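# Push tommy bar through clamp screw to its knob

## Task

Insert the tommy bar into the hole in the clamp's screw and slide it along until the knob at the end of its longer side rests against the screw.

## Robot and tools

Robot: two arms, left_arm and right_arm, each a six-joint arm with a two-finger gripper. The fingers point along the gripper's +z axis and open and close along its y axis. end_effector_position is the point between the finger pads, about 1 cm short of the fingertips.

Frames: the scene frame has its origin at table-top height, midway between the nominal bases, with +z up, +x out over the table and left_arm on the +y side (arm names do not match image sides). Calibrated bases: left_arm at (+0.038, +0.328, +0.014) m, quat_wxyz (+1.000, 0, 0, -0.014); right_arm at (+0.018, -0.236, +0.043) m, quat_wxyz (+1.000, 0, 0, -0.001). Hand poses, targets, velocities and wrist-camera poses are given in each arm's own base frame. Fixed cameras and the table use the scene frame. Printed positions can be off by a few centimetres, more at long reach.

Row layout, shared by execute_actions and move: 14 numbers, each in [-1, 1]. Left_arm comes first as dx, dy, dz, rx, ry, rz, opening, then right_arm with the same 7. Both arms are always included. The six pose numbers are offsets, not poses. They count from that arm's Hand target at the start of the action or move, along that arm's base axes, and rotation is about the Hand target's position. 1.0 equals 0.6 m or 180 degrees. rx, ry, rz form one rotation vector. A translation longer than 1.0 is shortened along its direction. Opening is absolute: +1 is fully open (0.093 m), -1 is closed. Six zeros re-command the current Hand target. To keep a gripper as it is, resend its present opening, because a 0 is a real command.

execute_actions(actions, cameras): actions is a list of actions. Each action is a list of up to 15 rows, one per 1/30 s step, and a short list repeats its last row. Every row counts from the action's start pose, not from the previous row, and repeating an offset in the next action moves the arm further. Images come back only when actions is empty or when cameras names them. An empty list also reports the scene number, motor temperatures and actions left.

move(target, speed, blend, opening_speed, grip_force, blocking, cameras): moves along straight paths to the target row, or through a list of up to 15 rows. Every row is an offset from the same starting Hand targets. speed is in m/s, from 0.002 to 2.9, default 0.25, and turning runs at up to twice that in rad/s. blend is a corner radius in m, and 0 stops at each target. opening_speed is per second on the -1..+1 scale, at least 0.2. grip_force is in newtons per pad, 10 to 50; it stays set, and lower values close slowly. blocking=false returns after about 0.5 s while the motion continues. All paths end together; they last at least 0.5 s and are cut off at 10 s. Paths do not avoid obstacles or the other arm. Grippers lag and overshoot more at speed, especially with the arm stretched out. Avoid paths near an arm's own base. The result adds a move: line. done means within 10 mm and 2 degrees. Other endings are off_target, moving, held and fault. limits=paced means the pose was clipped, and limits=held means steps were withheld.

wait(seconds 0 to 10): lets the scene run and the current move continue. stop: brakes a running move. zoom_image(camera, region [x0,y0,x1,y1] pixels, at most 504 x 504): zooms into the latest image. Cameras: cam_head_left, cam_head_right, cam_high, cam_low (504x504), cam_left_wrist, cam_right_wrist (896x504). read_manual gives the licence texts. finished_scene(scene) ends the scene for good; after ending scene 1, make no further calls in that reply.

Reading results: Hand target is the last commanded pose after clipping, and it is what the next offsets count from. Grippers often stop short of it or droop from friction and weight. Check the position and tilt after each move, then send the missing distance or rotation as an offset. Commanded orientation is clipped to within 40 degrees of the measured one. grip_measured runs from +1 open to -1 closed. The pads meet at about -0.94, and each millimetre of object width adds about 0.0208. To grip a rigid part firmly, send at least 0.24 below the reading for its width. Keep sending that number to hold, and send a number well above it to release. Joint positions end with the finger opening in metres. Torques include gravity and have offsets; joints 1 to 3 wrap at ±28 N m.

Avoid: dropping the bar or releasing it while it moves, letting anything fall off the table, slams and hard pushes (faster moves and targets further past a contact press harder), contact between the two arms or grippers (the clearance check does not protect the grippers), one gripper closing on the other's fingers, and strain on camera cables. An arm blocked by something keeps pressing, so send its target back past the gripper to relieve it. Holding loads or pushing at unreachable poses heats motors: MOTOR HOT appears at 75 °C, at 90 °C the arm folds and idles, and at 100 °C it goes limp. The bar must stay in place, with the knob against the screw, after the robot lets go.

Each tool is called after ">>>" in YAML: its name, and indented under it one key for each argument.

## Session

>>> execute_actions:
  actions: []

>>> zoom_image:
  camera: "cam_high"
  region: [170, 180, 350, 360]

>>> zoom_image:
  camera: "cam_head_left"
  region: [150, 160, 290, 300]

Scene clock: 0.00 s.
left_arm: end_effector_position=(+0.3863, +0.0028, +0.0699) grip_measured=+1.000 end_effector_quat_wxyz=(+0.557, +0.014, +0.831, -0.005) | right_arm: end_effector_position=(+0.3747, -0.0115, +0.0861) grip_measured=+1.000 end_effector_quat_wxyz=(+0.572, +0.033, +0.819, -0.038)
Joint positions: left_arm=[0.03 1.611 0.349 0.871 0.051 0.029 0.093] | right_arm=[0.024 1.513 0.306 0.853 0.123 0.02 0.093]
Joint velocities: within noise
Joint torques (N m): no reading
Motor temperatures (°C): left_arm=[28 37 36 38 25 27 26] | right_arm=[27 46 36 35 24 26 25]
Heat: left arm: 38 °C; right arm: 46 °C.
Hand target: left_arm +0.3883, +0.0029, +0.0736; +0.561, +0.014, +0.828, -0.005 | right_arm +0.3787, -0.0115, +0.0959; +0.585, +0.034, +0.810, -0.037
Tool commands: left_gripper/opening=+1.0 right_gripper/opening=+1.0
camera_calibration:
cam_left_wrist: T_world_to_cam=[[-0.0391814, -0.999227, -0.00307284, 0.0182656], [-0.735636, 0.0309264, -0.676671, 0.368926], [0.676243, -0.0242524, -0.736279, -0.121082], [0, 0, 0, 1]] pos_world=[0.353992, 0.00390535, 0.160547]
cam_right_wrist: T_world_to_cam=[[-0.0916503, -0.995371, 0.0289399, 0.0194555], [-0.722527, 0.0464728, -0.689779, 0.368268], [0.685241, -0.0841284, -0.723442, -0.110579], [0, 0, 0, 1]] pos_world=[0.34364, -0.00705179, 0.173464]

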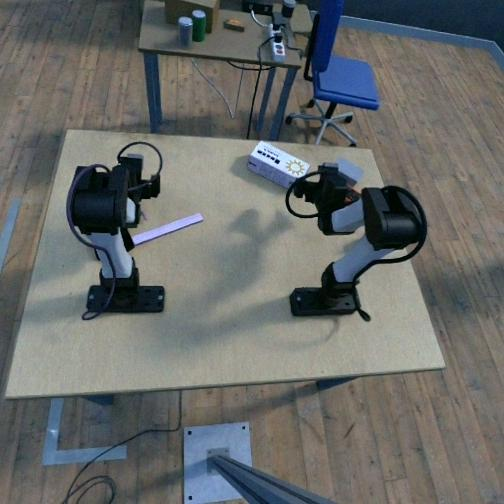

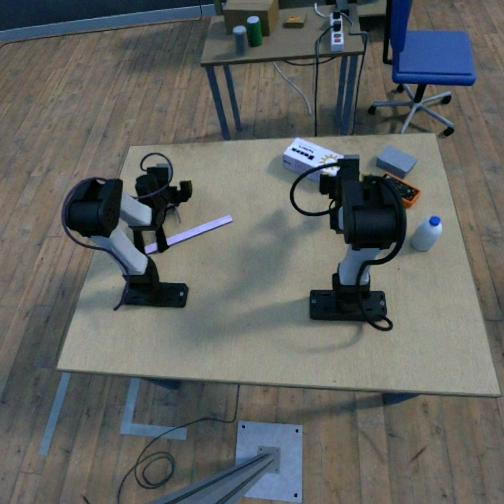

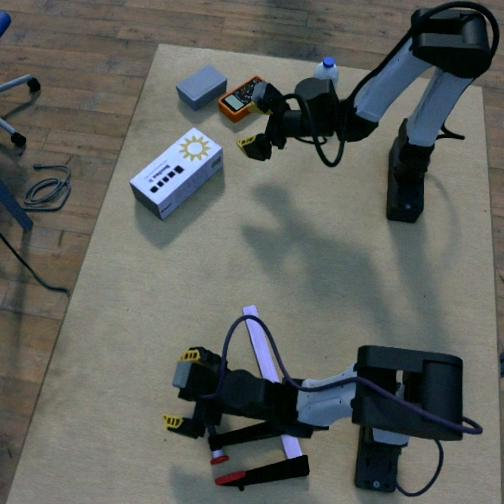

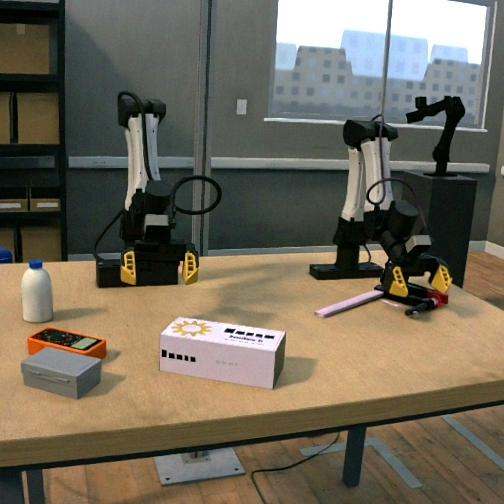

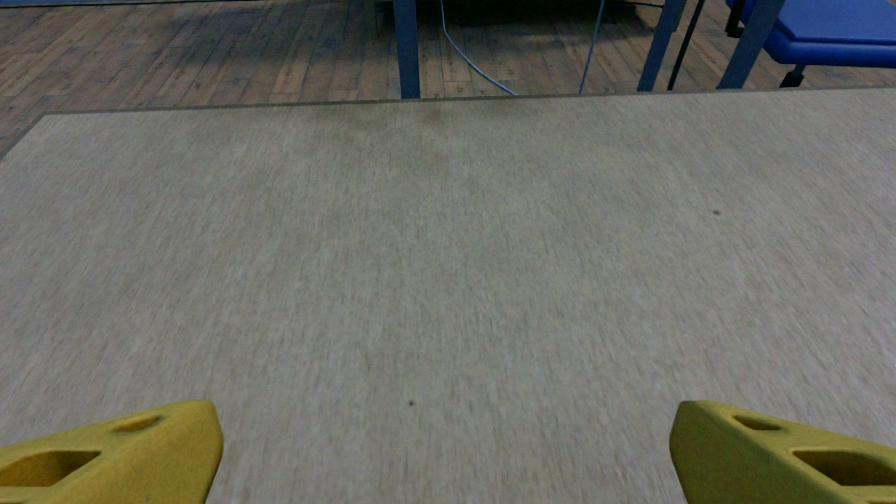

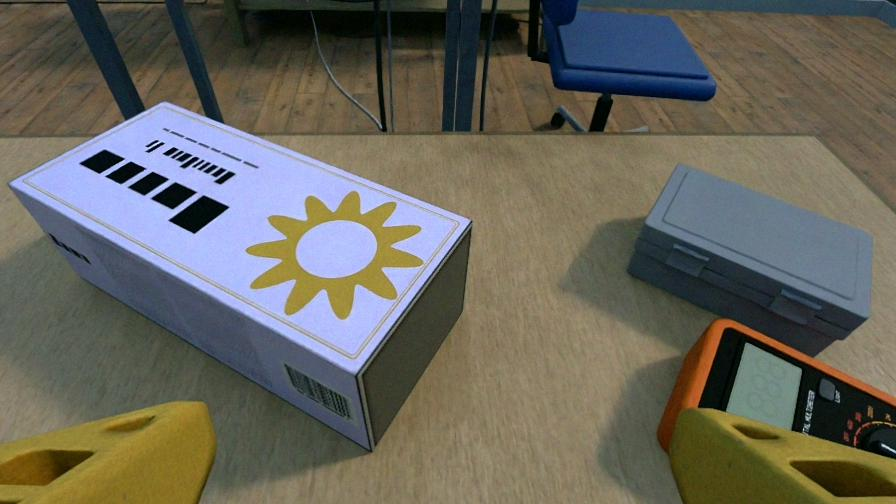

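Scaled by 2.800 from the camera's 504x504 image, which has a finer 720x720 frame.

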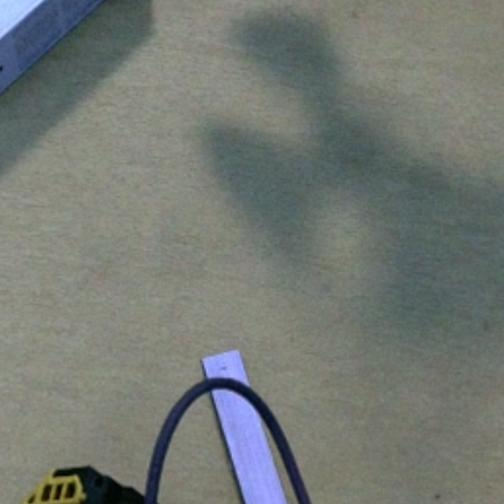

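Scaled by 3.600 from the camera's 504x504 image, which has a finer 720x720 frame.

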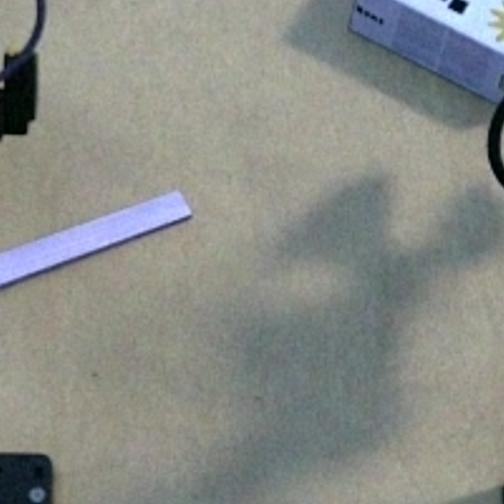

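>>> move:
  target:
    - [0,0,0.15,0,0.05,0,-1,0,0,0,0,0,0,1]
    - [-0.12,0,0.26,0,0.348,0,-1,0,0,0,0,0,0,1]
  blend: [0.04,0]
  cameras: ["all"]

>>> zoom_image:
  camera: "cam_low"
  region: [370, 250, 470, 350]

Scene clock: 7.70 s.
left_arm: end_effector_position=(+0.3137, +0.0034, +0.2267) grip_measured=-0.984 end_effector_quat_wxyz=(+0.066, +0.004, +0.998, -0.016) | right_arm: end_effector_position=(+0.3747, -0.0115, +0.0861) grip_measured=+1.000 end_effector_quat_wxyz=(+0.572, +0.033, +0.819, -0.038)
Joint positions: left_arm=[0.03 1.671 1.799 -1.567 0.035 0.035 0] | right_arm=[0.024 1.513 0.306 0.853 0.123 0.02 0.093]
Joint torques (N m): left_arm=[-0.75 -5.3 9.36 0.66 -0.05 -0.04] | right_arm=[-0.24 -6.9 6.19 2.78 0.06 0.05]
Motor temperatures (°C): left_arm=[28 37 37 41 25 27 26] | right_arm=[27 46 36 40 24 26 25]
Heat: left arm: 41 °C; right arm: 46 °C.
Hand target: left_arm +0.3163, +0.0029, +0.2296; +0.049, +0.009, +0.999, -0.011 | right_arm +0.3787, -0.0115, +0.0959; +0.585, +0.034, +0.810, -0.037
Off the commanded pose: left_arm 0.004 m, 2 deg | right_arm 0.010 m, 2 deg.
joint sent to its limit (left arm) — joint 4 (wrist pitch), lower limit. The joint targets still meet the commanded pose.
move: done
camera_calibration:
cam_left_wrist: T_world_to_cam=[[-0.0112477, -0.999076, 0.0414924, -0.00247325], [-0.953893, 0.0231672, 0.299252, 0.268874], [-0.299937, -0.0362134, -0.953272, 0.398879], [0, 0, 0, 1]] pos_world=[0.376087, 0.00574476, 0.299882]
cam_right_wrist: T_world_to_cam=[[-0.0916503, -0.995371, 0.0289399, 0.0194555], [-0.722527, 0.0464728, -0.689779, 0.368268], [0.685241, -0.0841284, -0.723442, -0.110579], [0, 0, 0, 1]] pos_world=[0.34364, -0.00705179, 0.173464]

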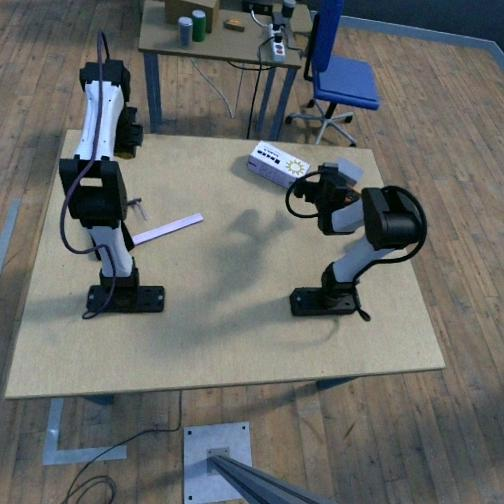

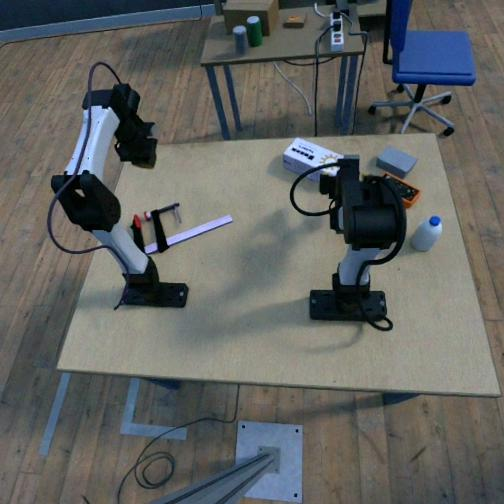

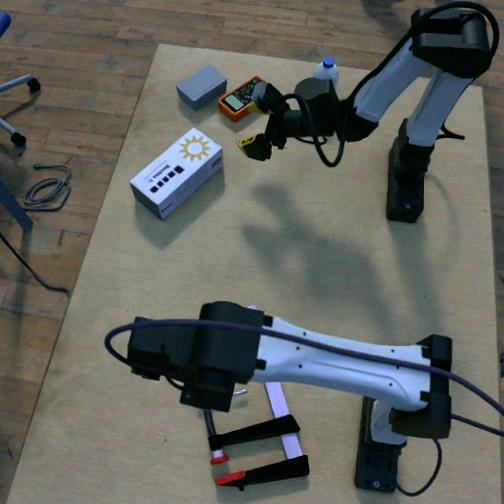

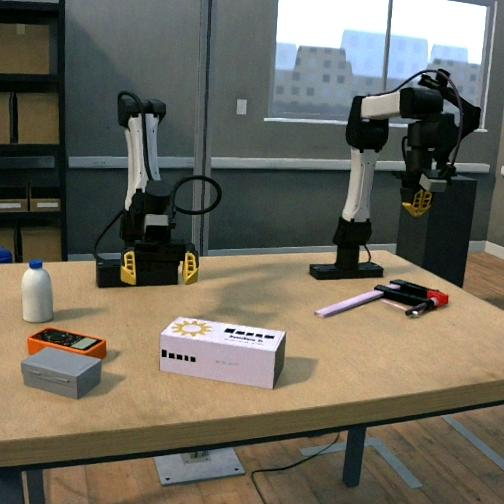

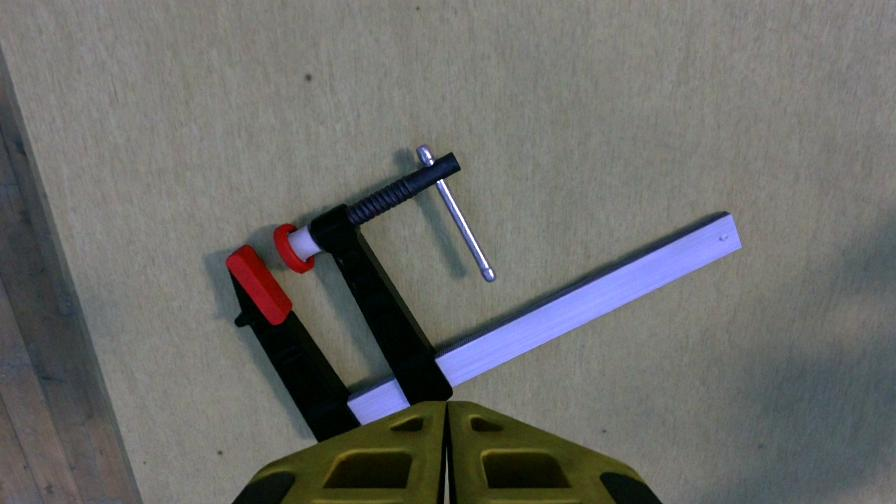

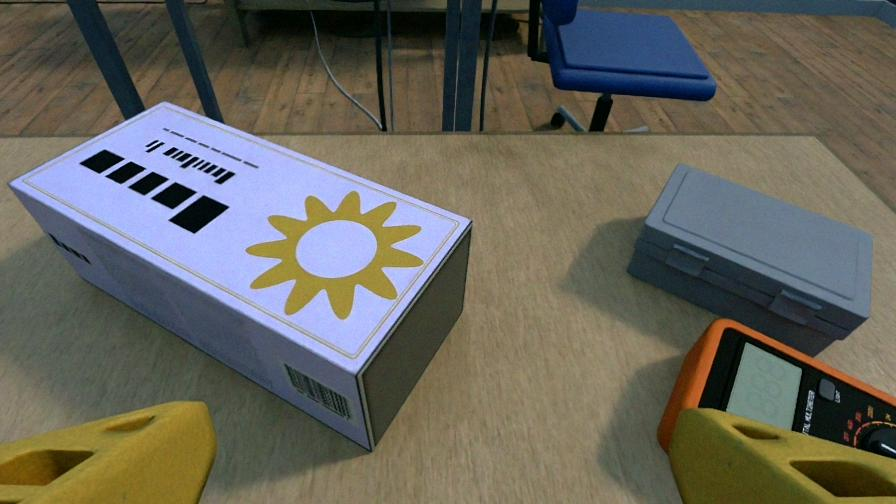

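Scaled by 5.040 from the camera's 504x504 image, which has a finer 720x720 frame.

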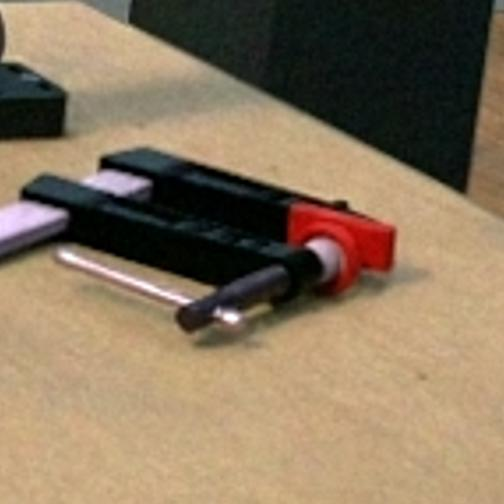

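>>> move:
  target: [-0.1055,-0.075,-0.273,-0.0082,0.0327,0.1555,-1,0,0,0,0,0,0,1]
  cameras: ["cam_high","cam_low","cam_left_wrist","cam_head_right"]

>>> zoom_image:
  camera: "cam_low"
  region: [330, 230, 450, 350]

>>> zoom_image:
  camera: "cam_head_right"
  region: [110, 180, 210, 280]

Scene clock: 31.60 s.
left_arm: end_effector_position=(+0.2524, -0.0408, +0.0627) grip_measured=-0.984 end_effector_quat_wxyz=(-0.013, -0.233, +0.972, -0.010) | right_arm: end_effector_position=(+0.3747, -0.0115, +0.0861) grip_measured=+1.000 end_effector_quat_wxyz=(+0.572, +0.033, +0.819, -0.038)
Joint positions: left_arm=[-0.141 1.564 1.032 -1.056 0.029 -0.612 0] | right_arm=[0.024 1.513 0.306 0.853 0.123 0.02 0.093]
Joint torques (N m): left_arm=[-0.85 -7.04 6.43 0.49 -0.05 -0.16] | right_arm=[-0.23 -6.9 6.19 2.79 0.06 0.05]
Motor temperatures (°C): left_arm=[28 38 40 38 25 27 27] | right_arm=[27 46 37 47 24 26 25]
Heat: left arm: 40 °C; right arm: 47 °C.
Hand target: left_arm +0.2530, -0.0421, +0.0659; -0.001, -0.233, +0.972, -0.012 | right_arm +0.3787, -0.0115, +0.0959; +0.585, +0.034, +0.810, -0.037
Off the commanded pose: left_arm 0.003 m, 1 deg | right_arm 0.010 m, 2 deg.
move: done
camera_calibration:
cam_left_wrist: T_world_to_cam=[[0.454023, -0.890641, 0.0249225, -0.152409], [-0.800338, -0.395377, 0.450707, 0.195194], [-0.391565, -0.224578, -0.892324, 0.234188], [0, 0, 0, 1]] pos_world=[0.317118, -0.00597338, 0.124795]
Images, in order (width x height): cam_head_right 504x504, cam_high 504x504, cam_low 504x504, cam_left_wrist 896x504.

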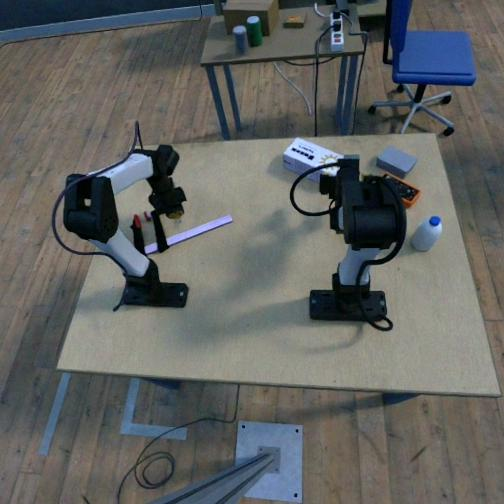

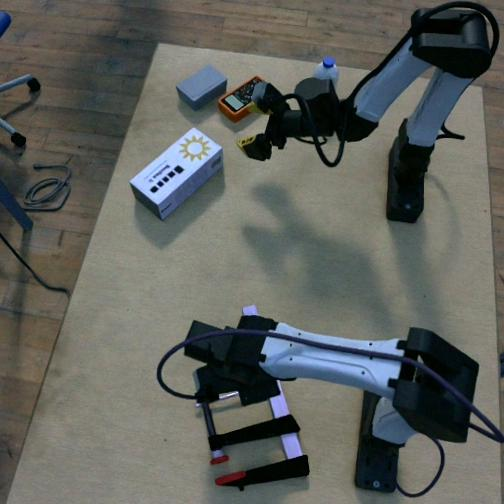

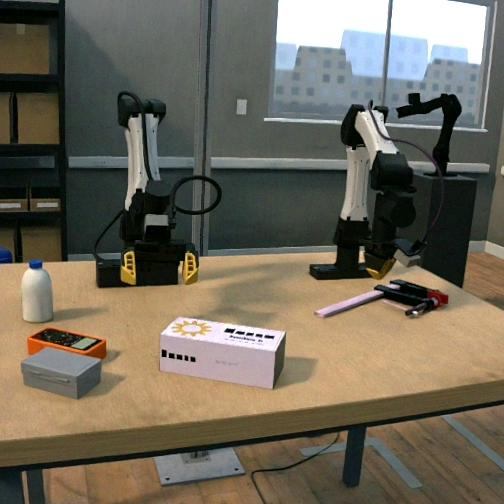

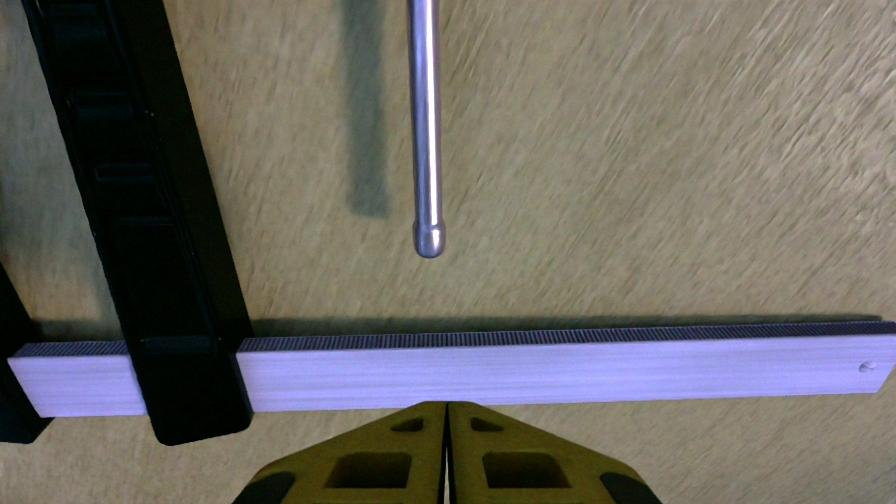

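Scaled by 4.200 from the camera's 504x504 image, which has a finer 720x720 frame.

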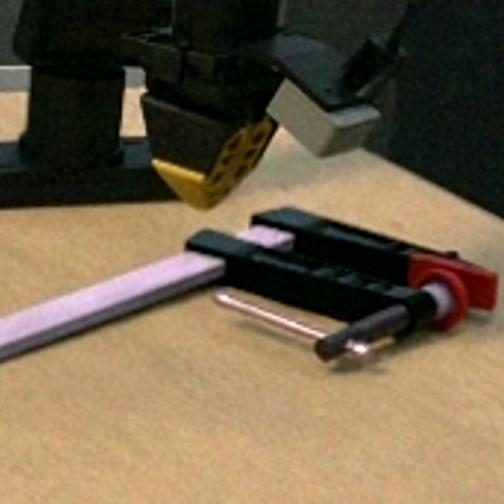

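Scaled by 5.040 from the camera's 504x504 image, which has a finer 720x720 frame.

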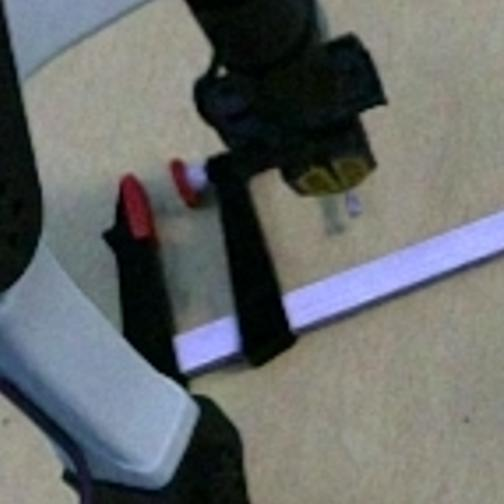

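>>> move:
  target:
    - [-0.006,0.0035,0,0,0,0,-1,0,0,0,0,0,0,1]
    - [-0.006,0.0035,-0.093,0,0,0,-1,0,0,0,0,0,0,1]
  speed: 0.07
  blend: [0.004,0]
  cameras: ["cam_low","cam_left_wrist"]

>>> zoom_image:
  camera: "cam_low"
  region: [350, 250, 450, 350]

Scene clock: 43.10 s.
left_arm: end_effector_position=(+0.2502, -0.0405, +0.0143) grip_measured=-0.984 end_effector_quat_wxyz=(+0.001, -0.234, +0.972, -0.016) | right_arm: end_effector_position=(+0.3747, -0.0115, +0.0861) grip_measured=+1.000 end_effector_quat_wxyz=(+0.572, +0.033, +0.819, -0.038)
Joint positions: left_arm=[-0.141 1.603 0.864 -0.817 0.029 -0.613 0] | right_arm=[0.024 1.513 0.306 0.853 0.123 0.02 0.093]
Joint torques (N m): left_arm=[-0.31 -4.42 6.2 0.56 -0.05 -0.1] | right_arm=[-0.23 -6.91 6.19 2.78 0.06 0.05]
Heat: left arm: 40 °C; right arm: 48 °C.
Hand target: left_arm +0.2494, -0.0400, +0.0100; -0.001, -0.233, +0.972, -0.012 | right_arm +0.3787, -0.0115, +0.0959; +0.585, +0.034, +0.810, -0.037
Off the commanded pose: left_arm 0.004 m, 0 deg | right_arm 0.010 m, 2 deg.
move: done; blend cut to 0.0021 m at target 1
camera_calibration:
cam_left_wrist: T_world_to_cam=[[0.453699, -0.890122, 0.0428816, -0.150086], [-0.813566, -0.39408, 0.427565, 0.218971], [-0.363686, -0.228873, -0.902967, 0.183277], [0, 0, 0, 1]] pos_world=[0.312897, -0.00535568, 0.0783041]
Images, in order (width x height): cam_low 504x504, cam_left_wrist 896x504.

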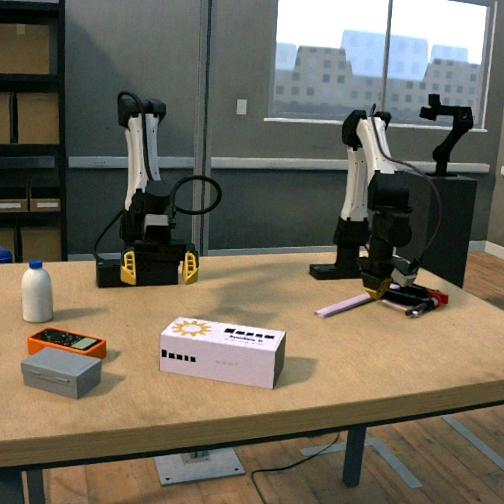

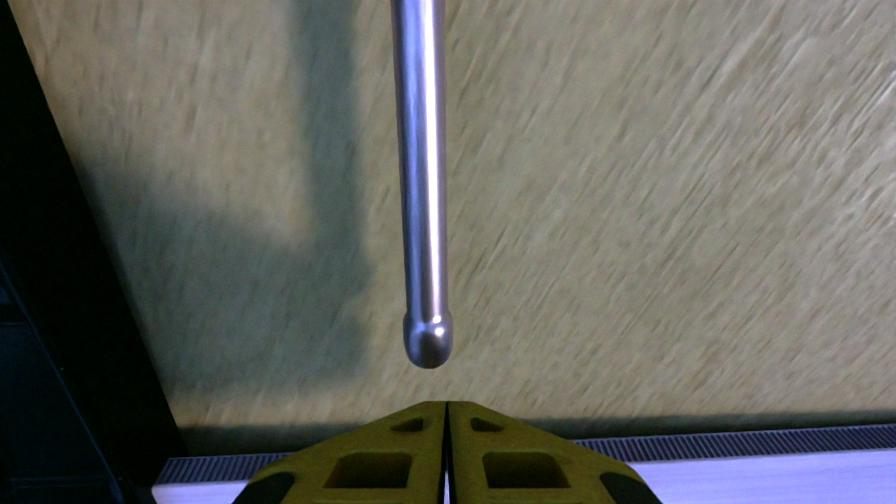

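Scaled by 5.040 from the camera's 504x504 image, which has a finer 720x720 frame.

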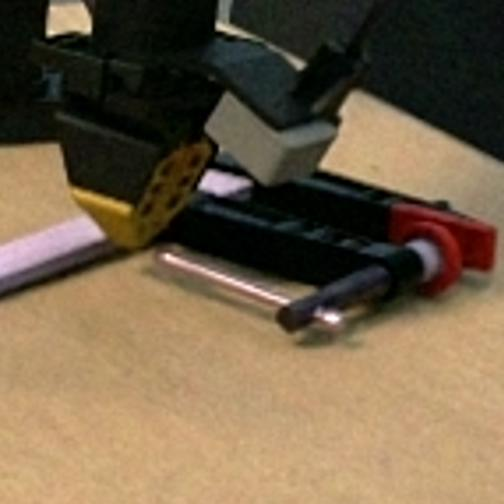

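>>> move:
  target:
    - [0,0,-0.014,0,0,0,-1,0,0,0,0,0,0,1]
    - [0.122,0.064,-0.014,0,0,0,-1,0,0,0,0,0,0,1]
  speed: [0.05,0.05]
  blend: [0.003,0]
  cameras: ["cam_low","cam_high","cam_left_wrist"]

>>> zoom_image:
  camera: "cam_low"
  region: [370, 250, 470, 350]

>>> zoom_image:
  camera: "cam_high"
  region: [140, 360, 280, 500]

Scene clock: 51.73 s.
left_arm: end_effector_position=(+0.3113, -0.0073, +0.0011) grip_measured=-0.984 end_effector_quat_wxyz=(-0.014, -0.231, +0.973, -0.015) | right_arm: end_effector_position=(+0.3747, -0.0115, +0.0861) grip_measured=+1.000 end_effector_quat_wxyz=(+0.572, +0.033, +0.819, -0.038)
Joint positions: left_arm=[-0.005 1.862 1.112 -0.841 0.035 -0.47 0] | right_arm=[0.024 1.513 0.306 0.853 0.123 0.02 0.093]
Joint torques (N m): left_arm=[1.03 -6.01 9.13 0.52 -0.08 -0.02] | right_arm=[-0.24 -6.91 6.2 2.78 0.06 0.05]
Heat: left arm: 39 °C; right arm: 49 °C.
Hand target: left_arm +0.3225, -0.0017, +0.0016; -0.001, -0.233, +0.972, -0.012 | right_arm +0.3787, -0.0115, +0.0959; +0.585, +0.034, +0.810, -0.037
Off the commanded pose: left_arm 0.013 m, 2 deg | right_arm 0.010 m, 2 deg.
move: off_target (left_arm)
camera_calibration:
cam_left_wrist: T_world_to_cam=[[0.449417, -0.892707, 0.0331612, -0.146302], [-0.803023, -0.387446, 0.452813, 0.284138], [-0.391381, -0.230131, -0.890988, 0.209763], [0, 0, 0, 1]] pos_world=[0.376017, 0.0277569, 0.0630866]
Images, in order (width x height): cam_high 504x504, cam_low 504x504, cam_left_wrist 896x504.

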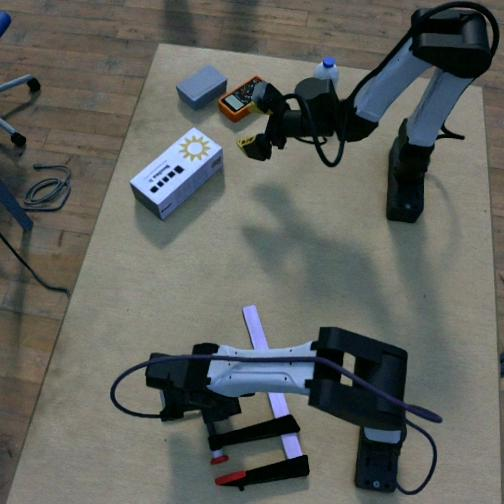

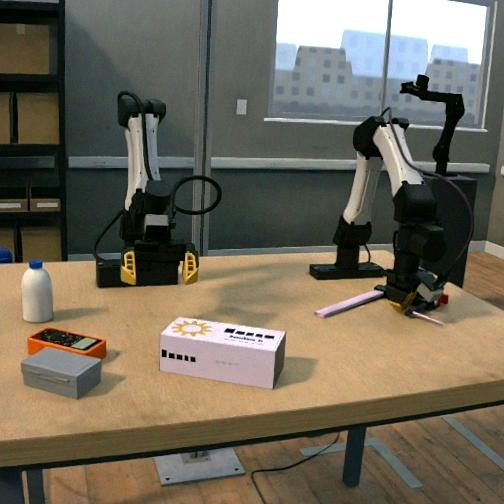

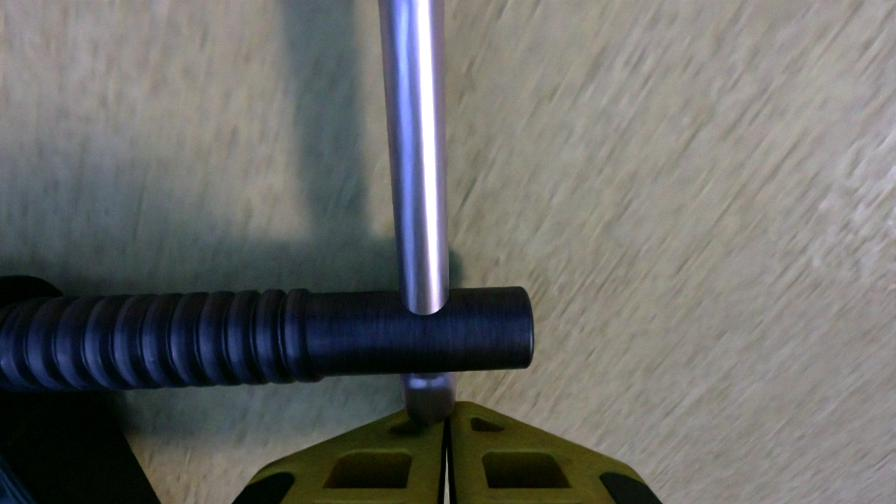

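Scaled by 5.040 from the camera's 504x504 image, which has a finer 720x720 frame.

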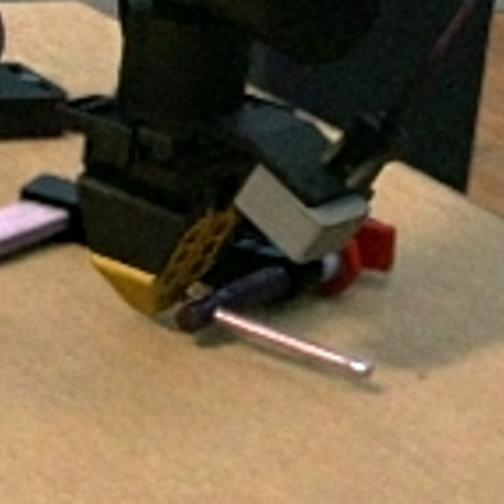

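Scaled by 3.600 from the camera's 504x504 image, which has a finer 720x720 frame.

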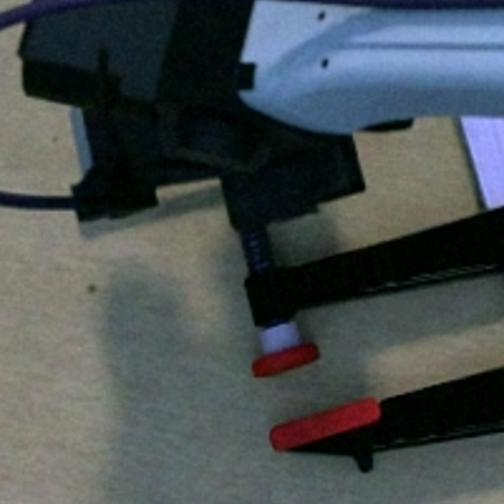

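>>> move:
  target: [0.016,0.008,0,0,0,0,-1,0,0,0,0,0,0,1]
  speed: 0.04
  cameras: ["cam_left_wrist"]

>>> zoom_image:
  camera: "cam_left_wrist"
  region: [340, 250, 560, 430]

Scene clock: 56.17 s.
left_arm: end_effector_position=(+0.3117, -0.0069, +0.0015) grip_measured=-0.984 end_effector_quat_wxyz=(-0.032, -0.229, +0.973, -0.018) | right_arm: end_effector_position=(+0.3747, -0.0115, +0.0861) grip_measured=+1.000 end_effector_quat_wxyz=(+0.572, +0.033, +0.819, -0.038)
Joint positions: left_arm=[0.005 1.891 1.152 -0.886 0.05 -0.457 0] | right_arm=[0.024 1.513 0.306 0.853 0.123 0.02 0.093]
Joint torques (N m): left_arm=[1.47 -6.15 9.52 0.74 -0.21 -0.02] | right_arm=[-0.24 -6.9 6.17 2.78 0.06 0.05]
Heat: left arm: 40 °C; right arm: 49 °C.
Hand target: left_arm +0.3322, +0.0031, +0.0017; -0.001, -0.233, +0.972, -0.012 | right_arm +0.3787, -0.0115, +0.0959; +0.585, +0.034, +0.810, -0.037
Off the commanded pose: left_arm 0.023 m, 4 deg | right_arm 0.010 m, 2 deg.
move: off_target (left_arm)
camera_calibration:
cam_left_wrist: T_world_to_cam=[[0.447595, -0.893659, 0.0321148, -0.145593], [-0.788468, -0.377458, 0.485637, 0.279967], [-0.421872, -0.242691, -0.87357, 0.219829], [0, 0, 0, 1]] pos_world=[0.378651, 0.0289159, 0.0607498]
Images, in order (width x height): cam_left_wrist 896x504.

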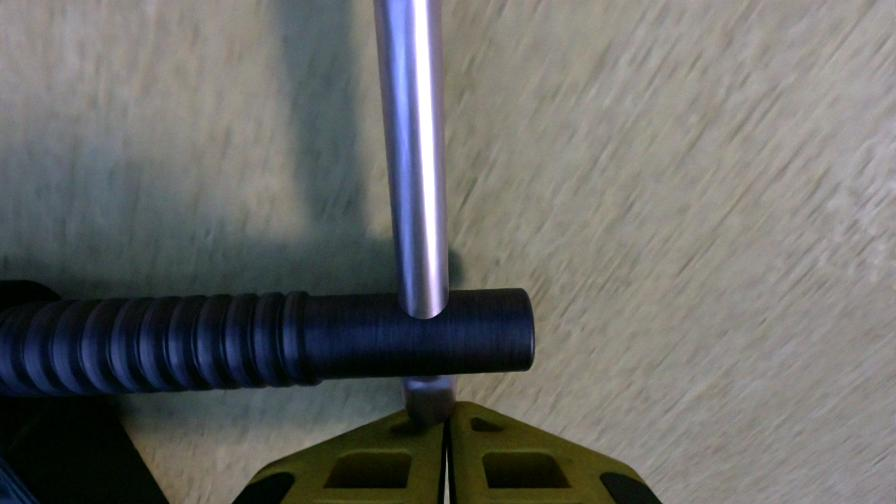

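Scaled by 2.291 from the camera's 896x504 image, which has a finer 1280x720 frame.

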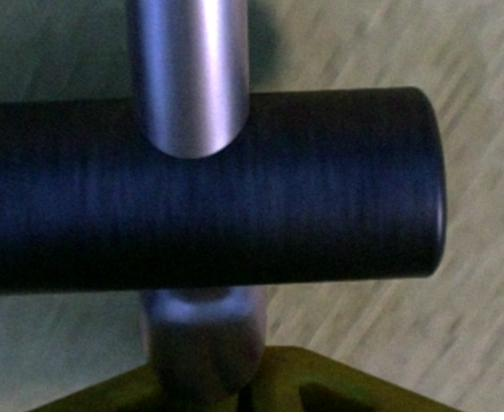

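Stalled with the knob against the screw. Retreat.

>>> move:
  target:
    - [-0.07,-0.037,0,0,0,0,-1,0,0,0,0,0,0,1]
    - [-0.08,-0.04,0.13,0,0,0,-1,0,0,0,0,0,0,1]
  speed: [0.08,0.15]
  blend: [0.005,0]
  cameras: ["cam_left_wrist"]

Scene clock: 61.27 s.
left_arm: end_effector_position=(+0.2795, -0.0201, +0.0707) grip_measured=-0.984 end_effector_quat_wxyz=(-0.016, -0.234, +0.972, -0.014) | right_arm: end_effector_position=(+0.3747, -0.0115, +0.0861) grip_measured=+1.000 end_effector_quat_wxyz=(+0.572, +0.033, +0.819, -0.038)
Joint positions: left_arm=[-0.05 1.653 1.157 -1.098 0.036 -0.523 0] | right_arm=[0.024 1.513 0.306 0.853 0.123 0.02 0.093]
Joint torques (N m): left_arm=[-0.88 -7.25 9.1 0.31 -0.09 -0.16] | right_arm=[-0.23 -6.9 6.17 2.78 0.06 0.05]
Heat: left arm: 41 °C; right arm: 50 °C.
Hand target: left_arm +0.2841, -0.0208, +0.0797; -0.001, -0.233, +0.972, -0.012 | right_arm +0.3787, -0.0115, +0.0959; +0.585, +0.034, +0.810, -0.037
Off the commanded pose: left_arm 0.010 m, 2 deg | right_arm 0.010 m, 2 deg.
move: done
camera_calibration:
cam_left_wrist: T_world_to_cam=[[0.455284, -0.889809, 0.030929, -0.147281], [-0.79834, -0.392611, 0.456628, 0.220479], [-0.394168, -0.232588, -0.88912, 0.256889], [0, 0, 0, 1]] pos_world=[0.344329, 0.01526, 0.132284]
Images, in order (width x height): cam_left_wrist 896x504.

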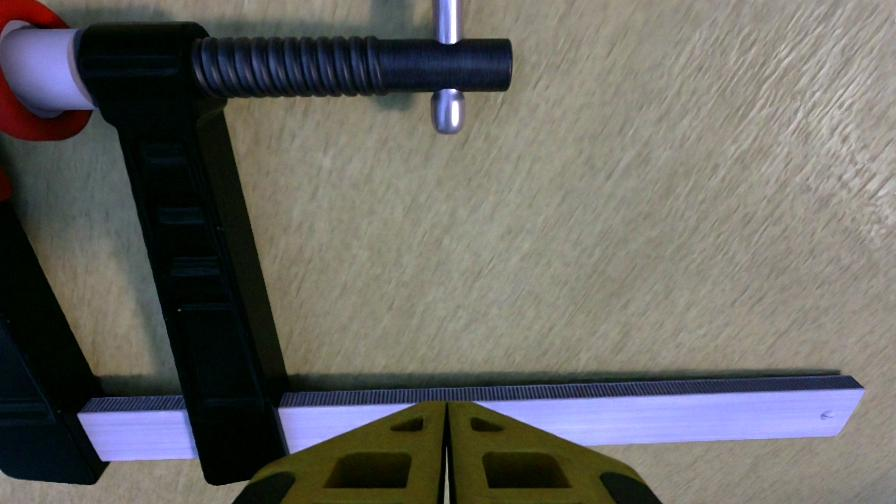

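>>> finished_scene:
  scene: 3

The scene is finished: the task was done.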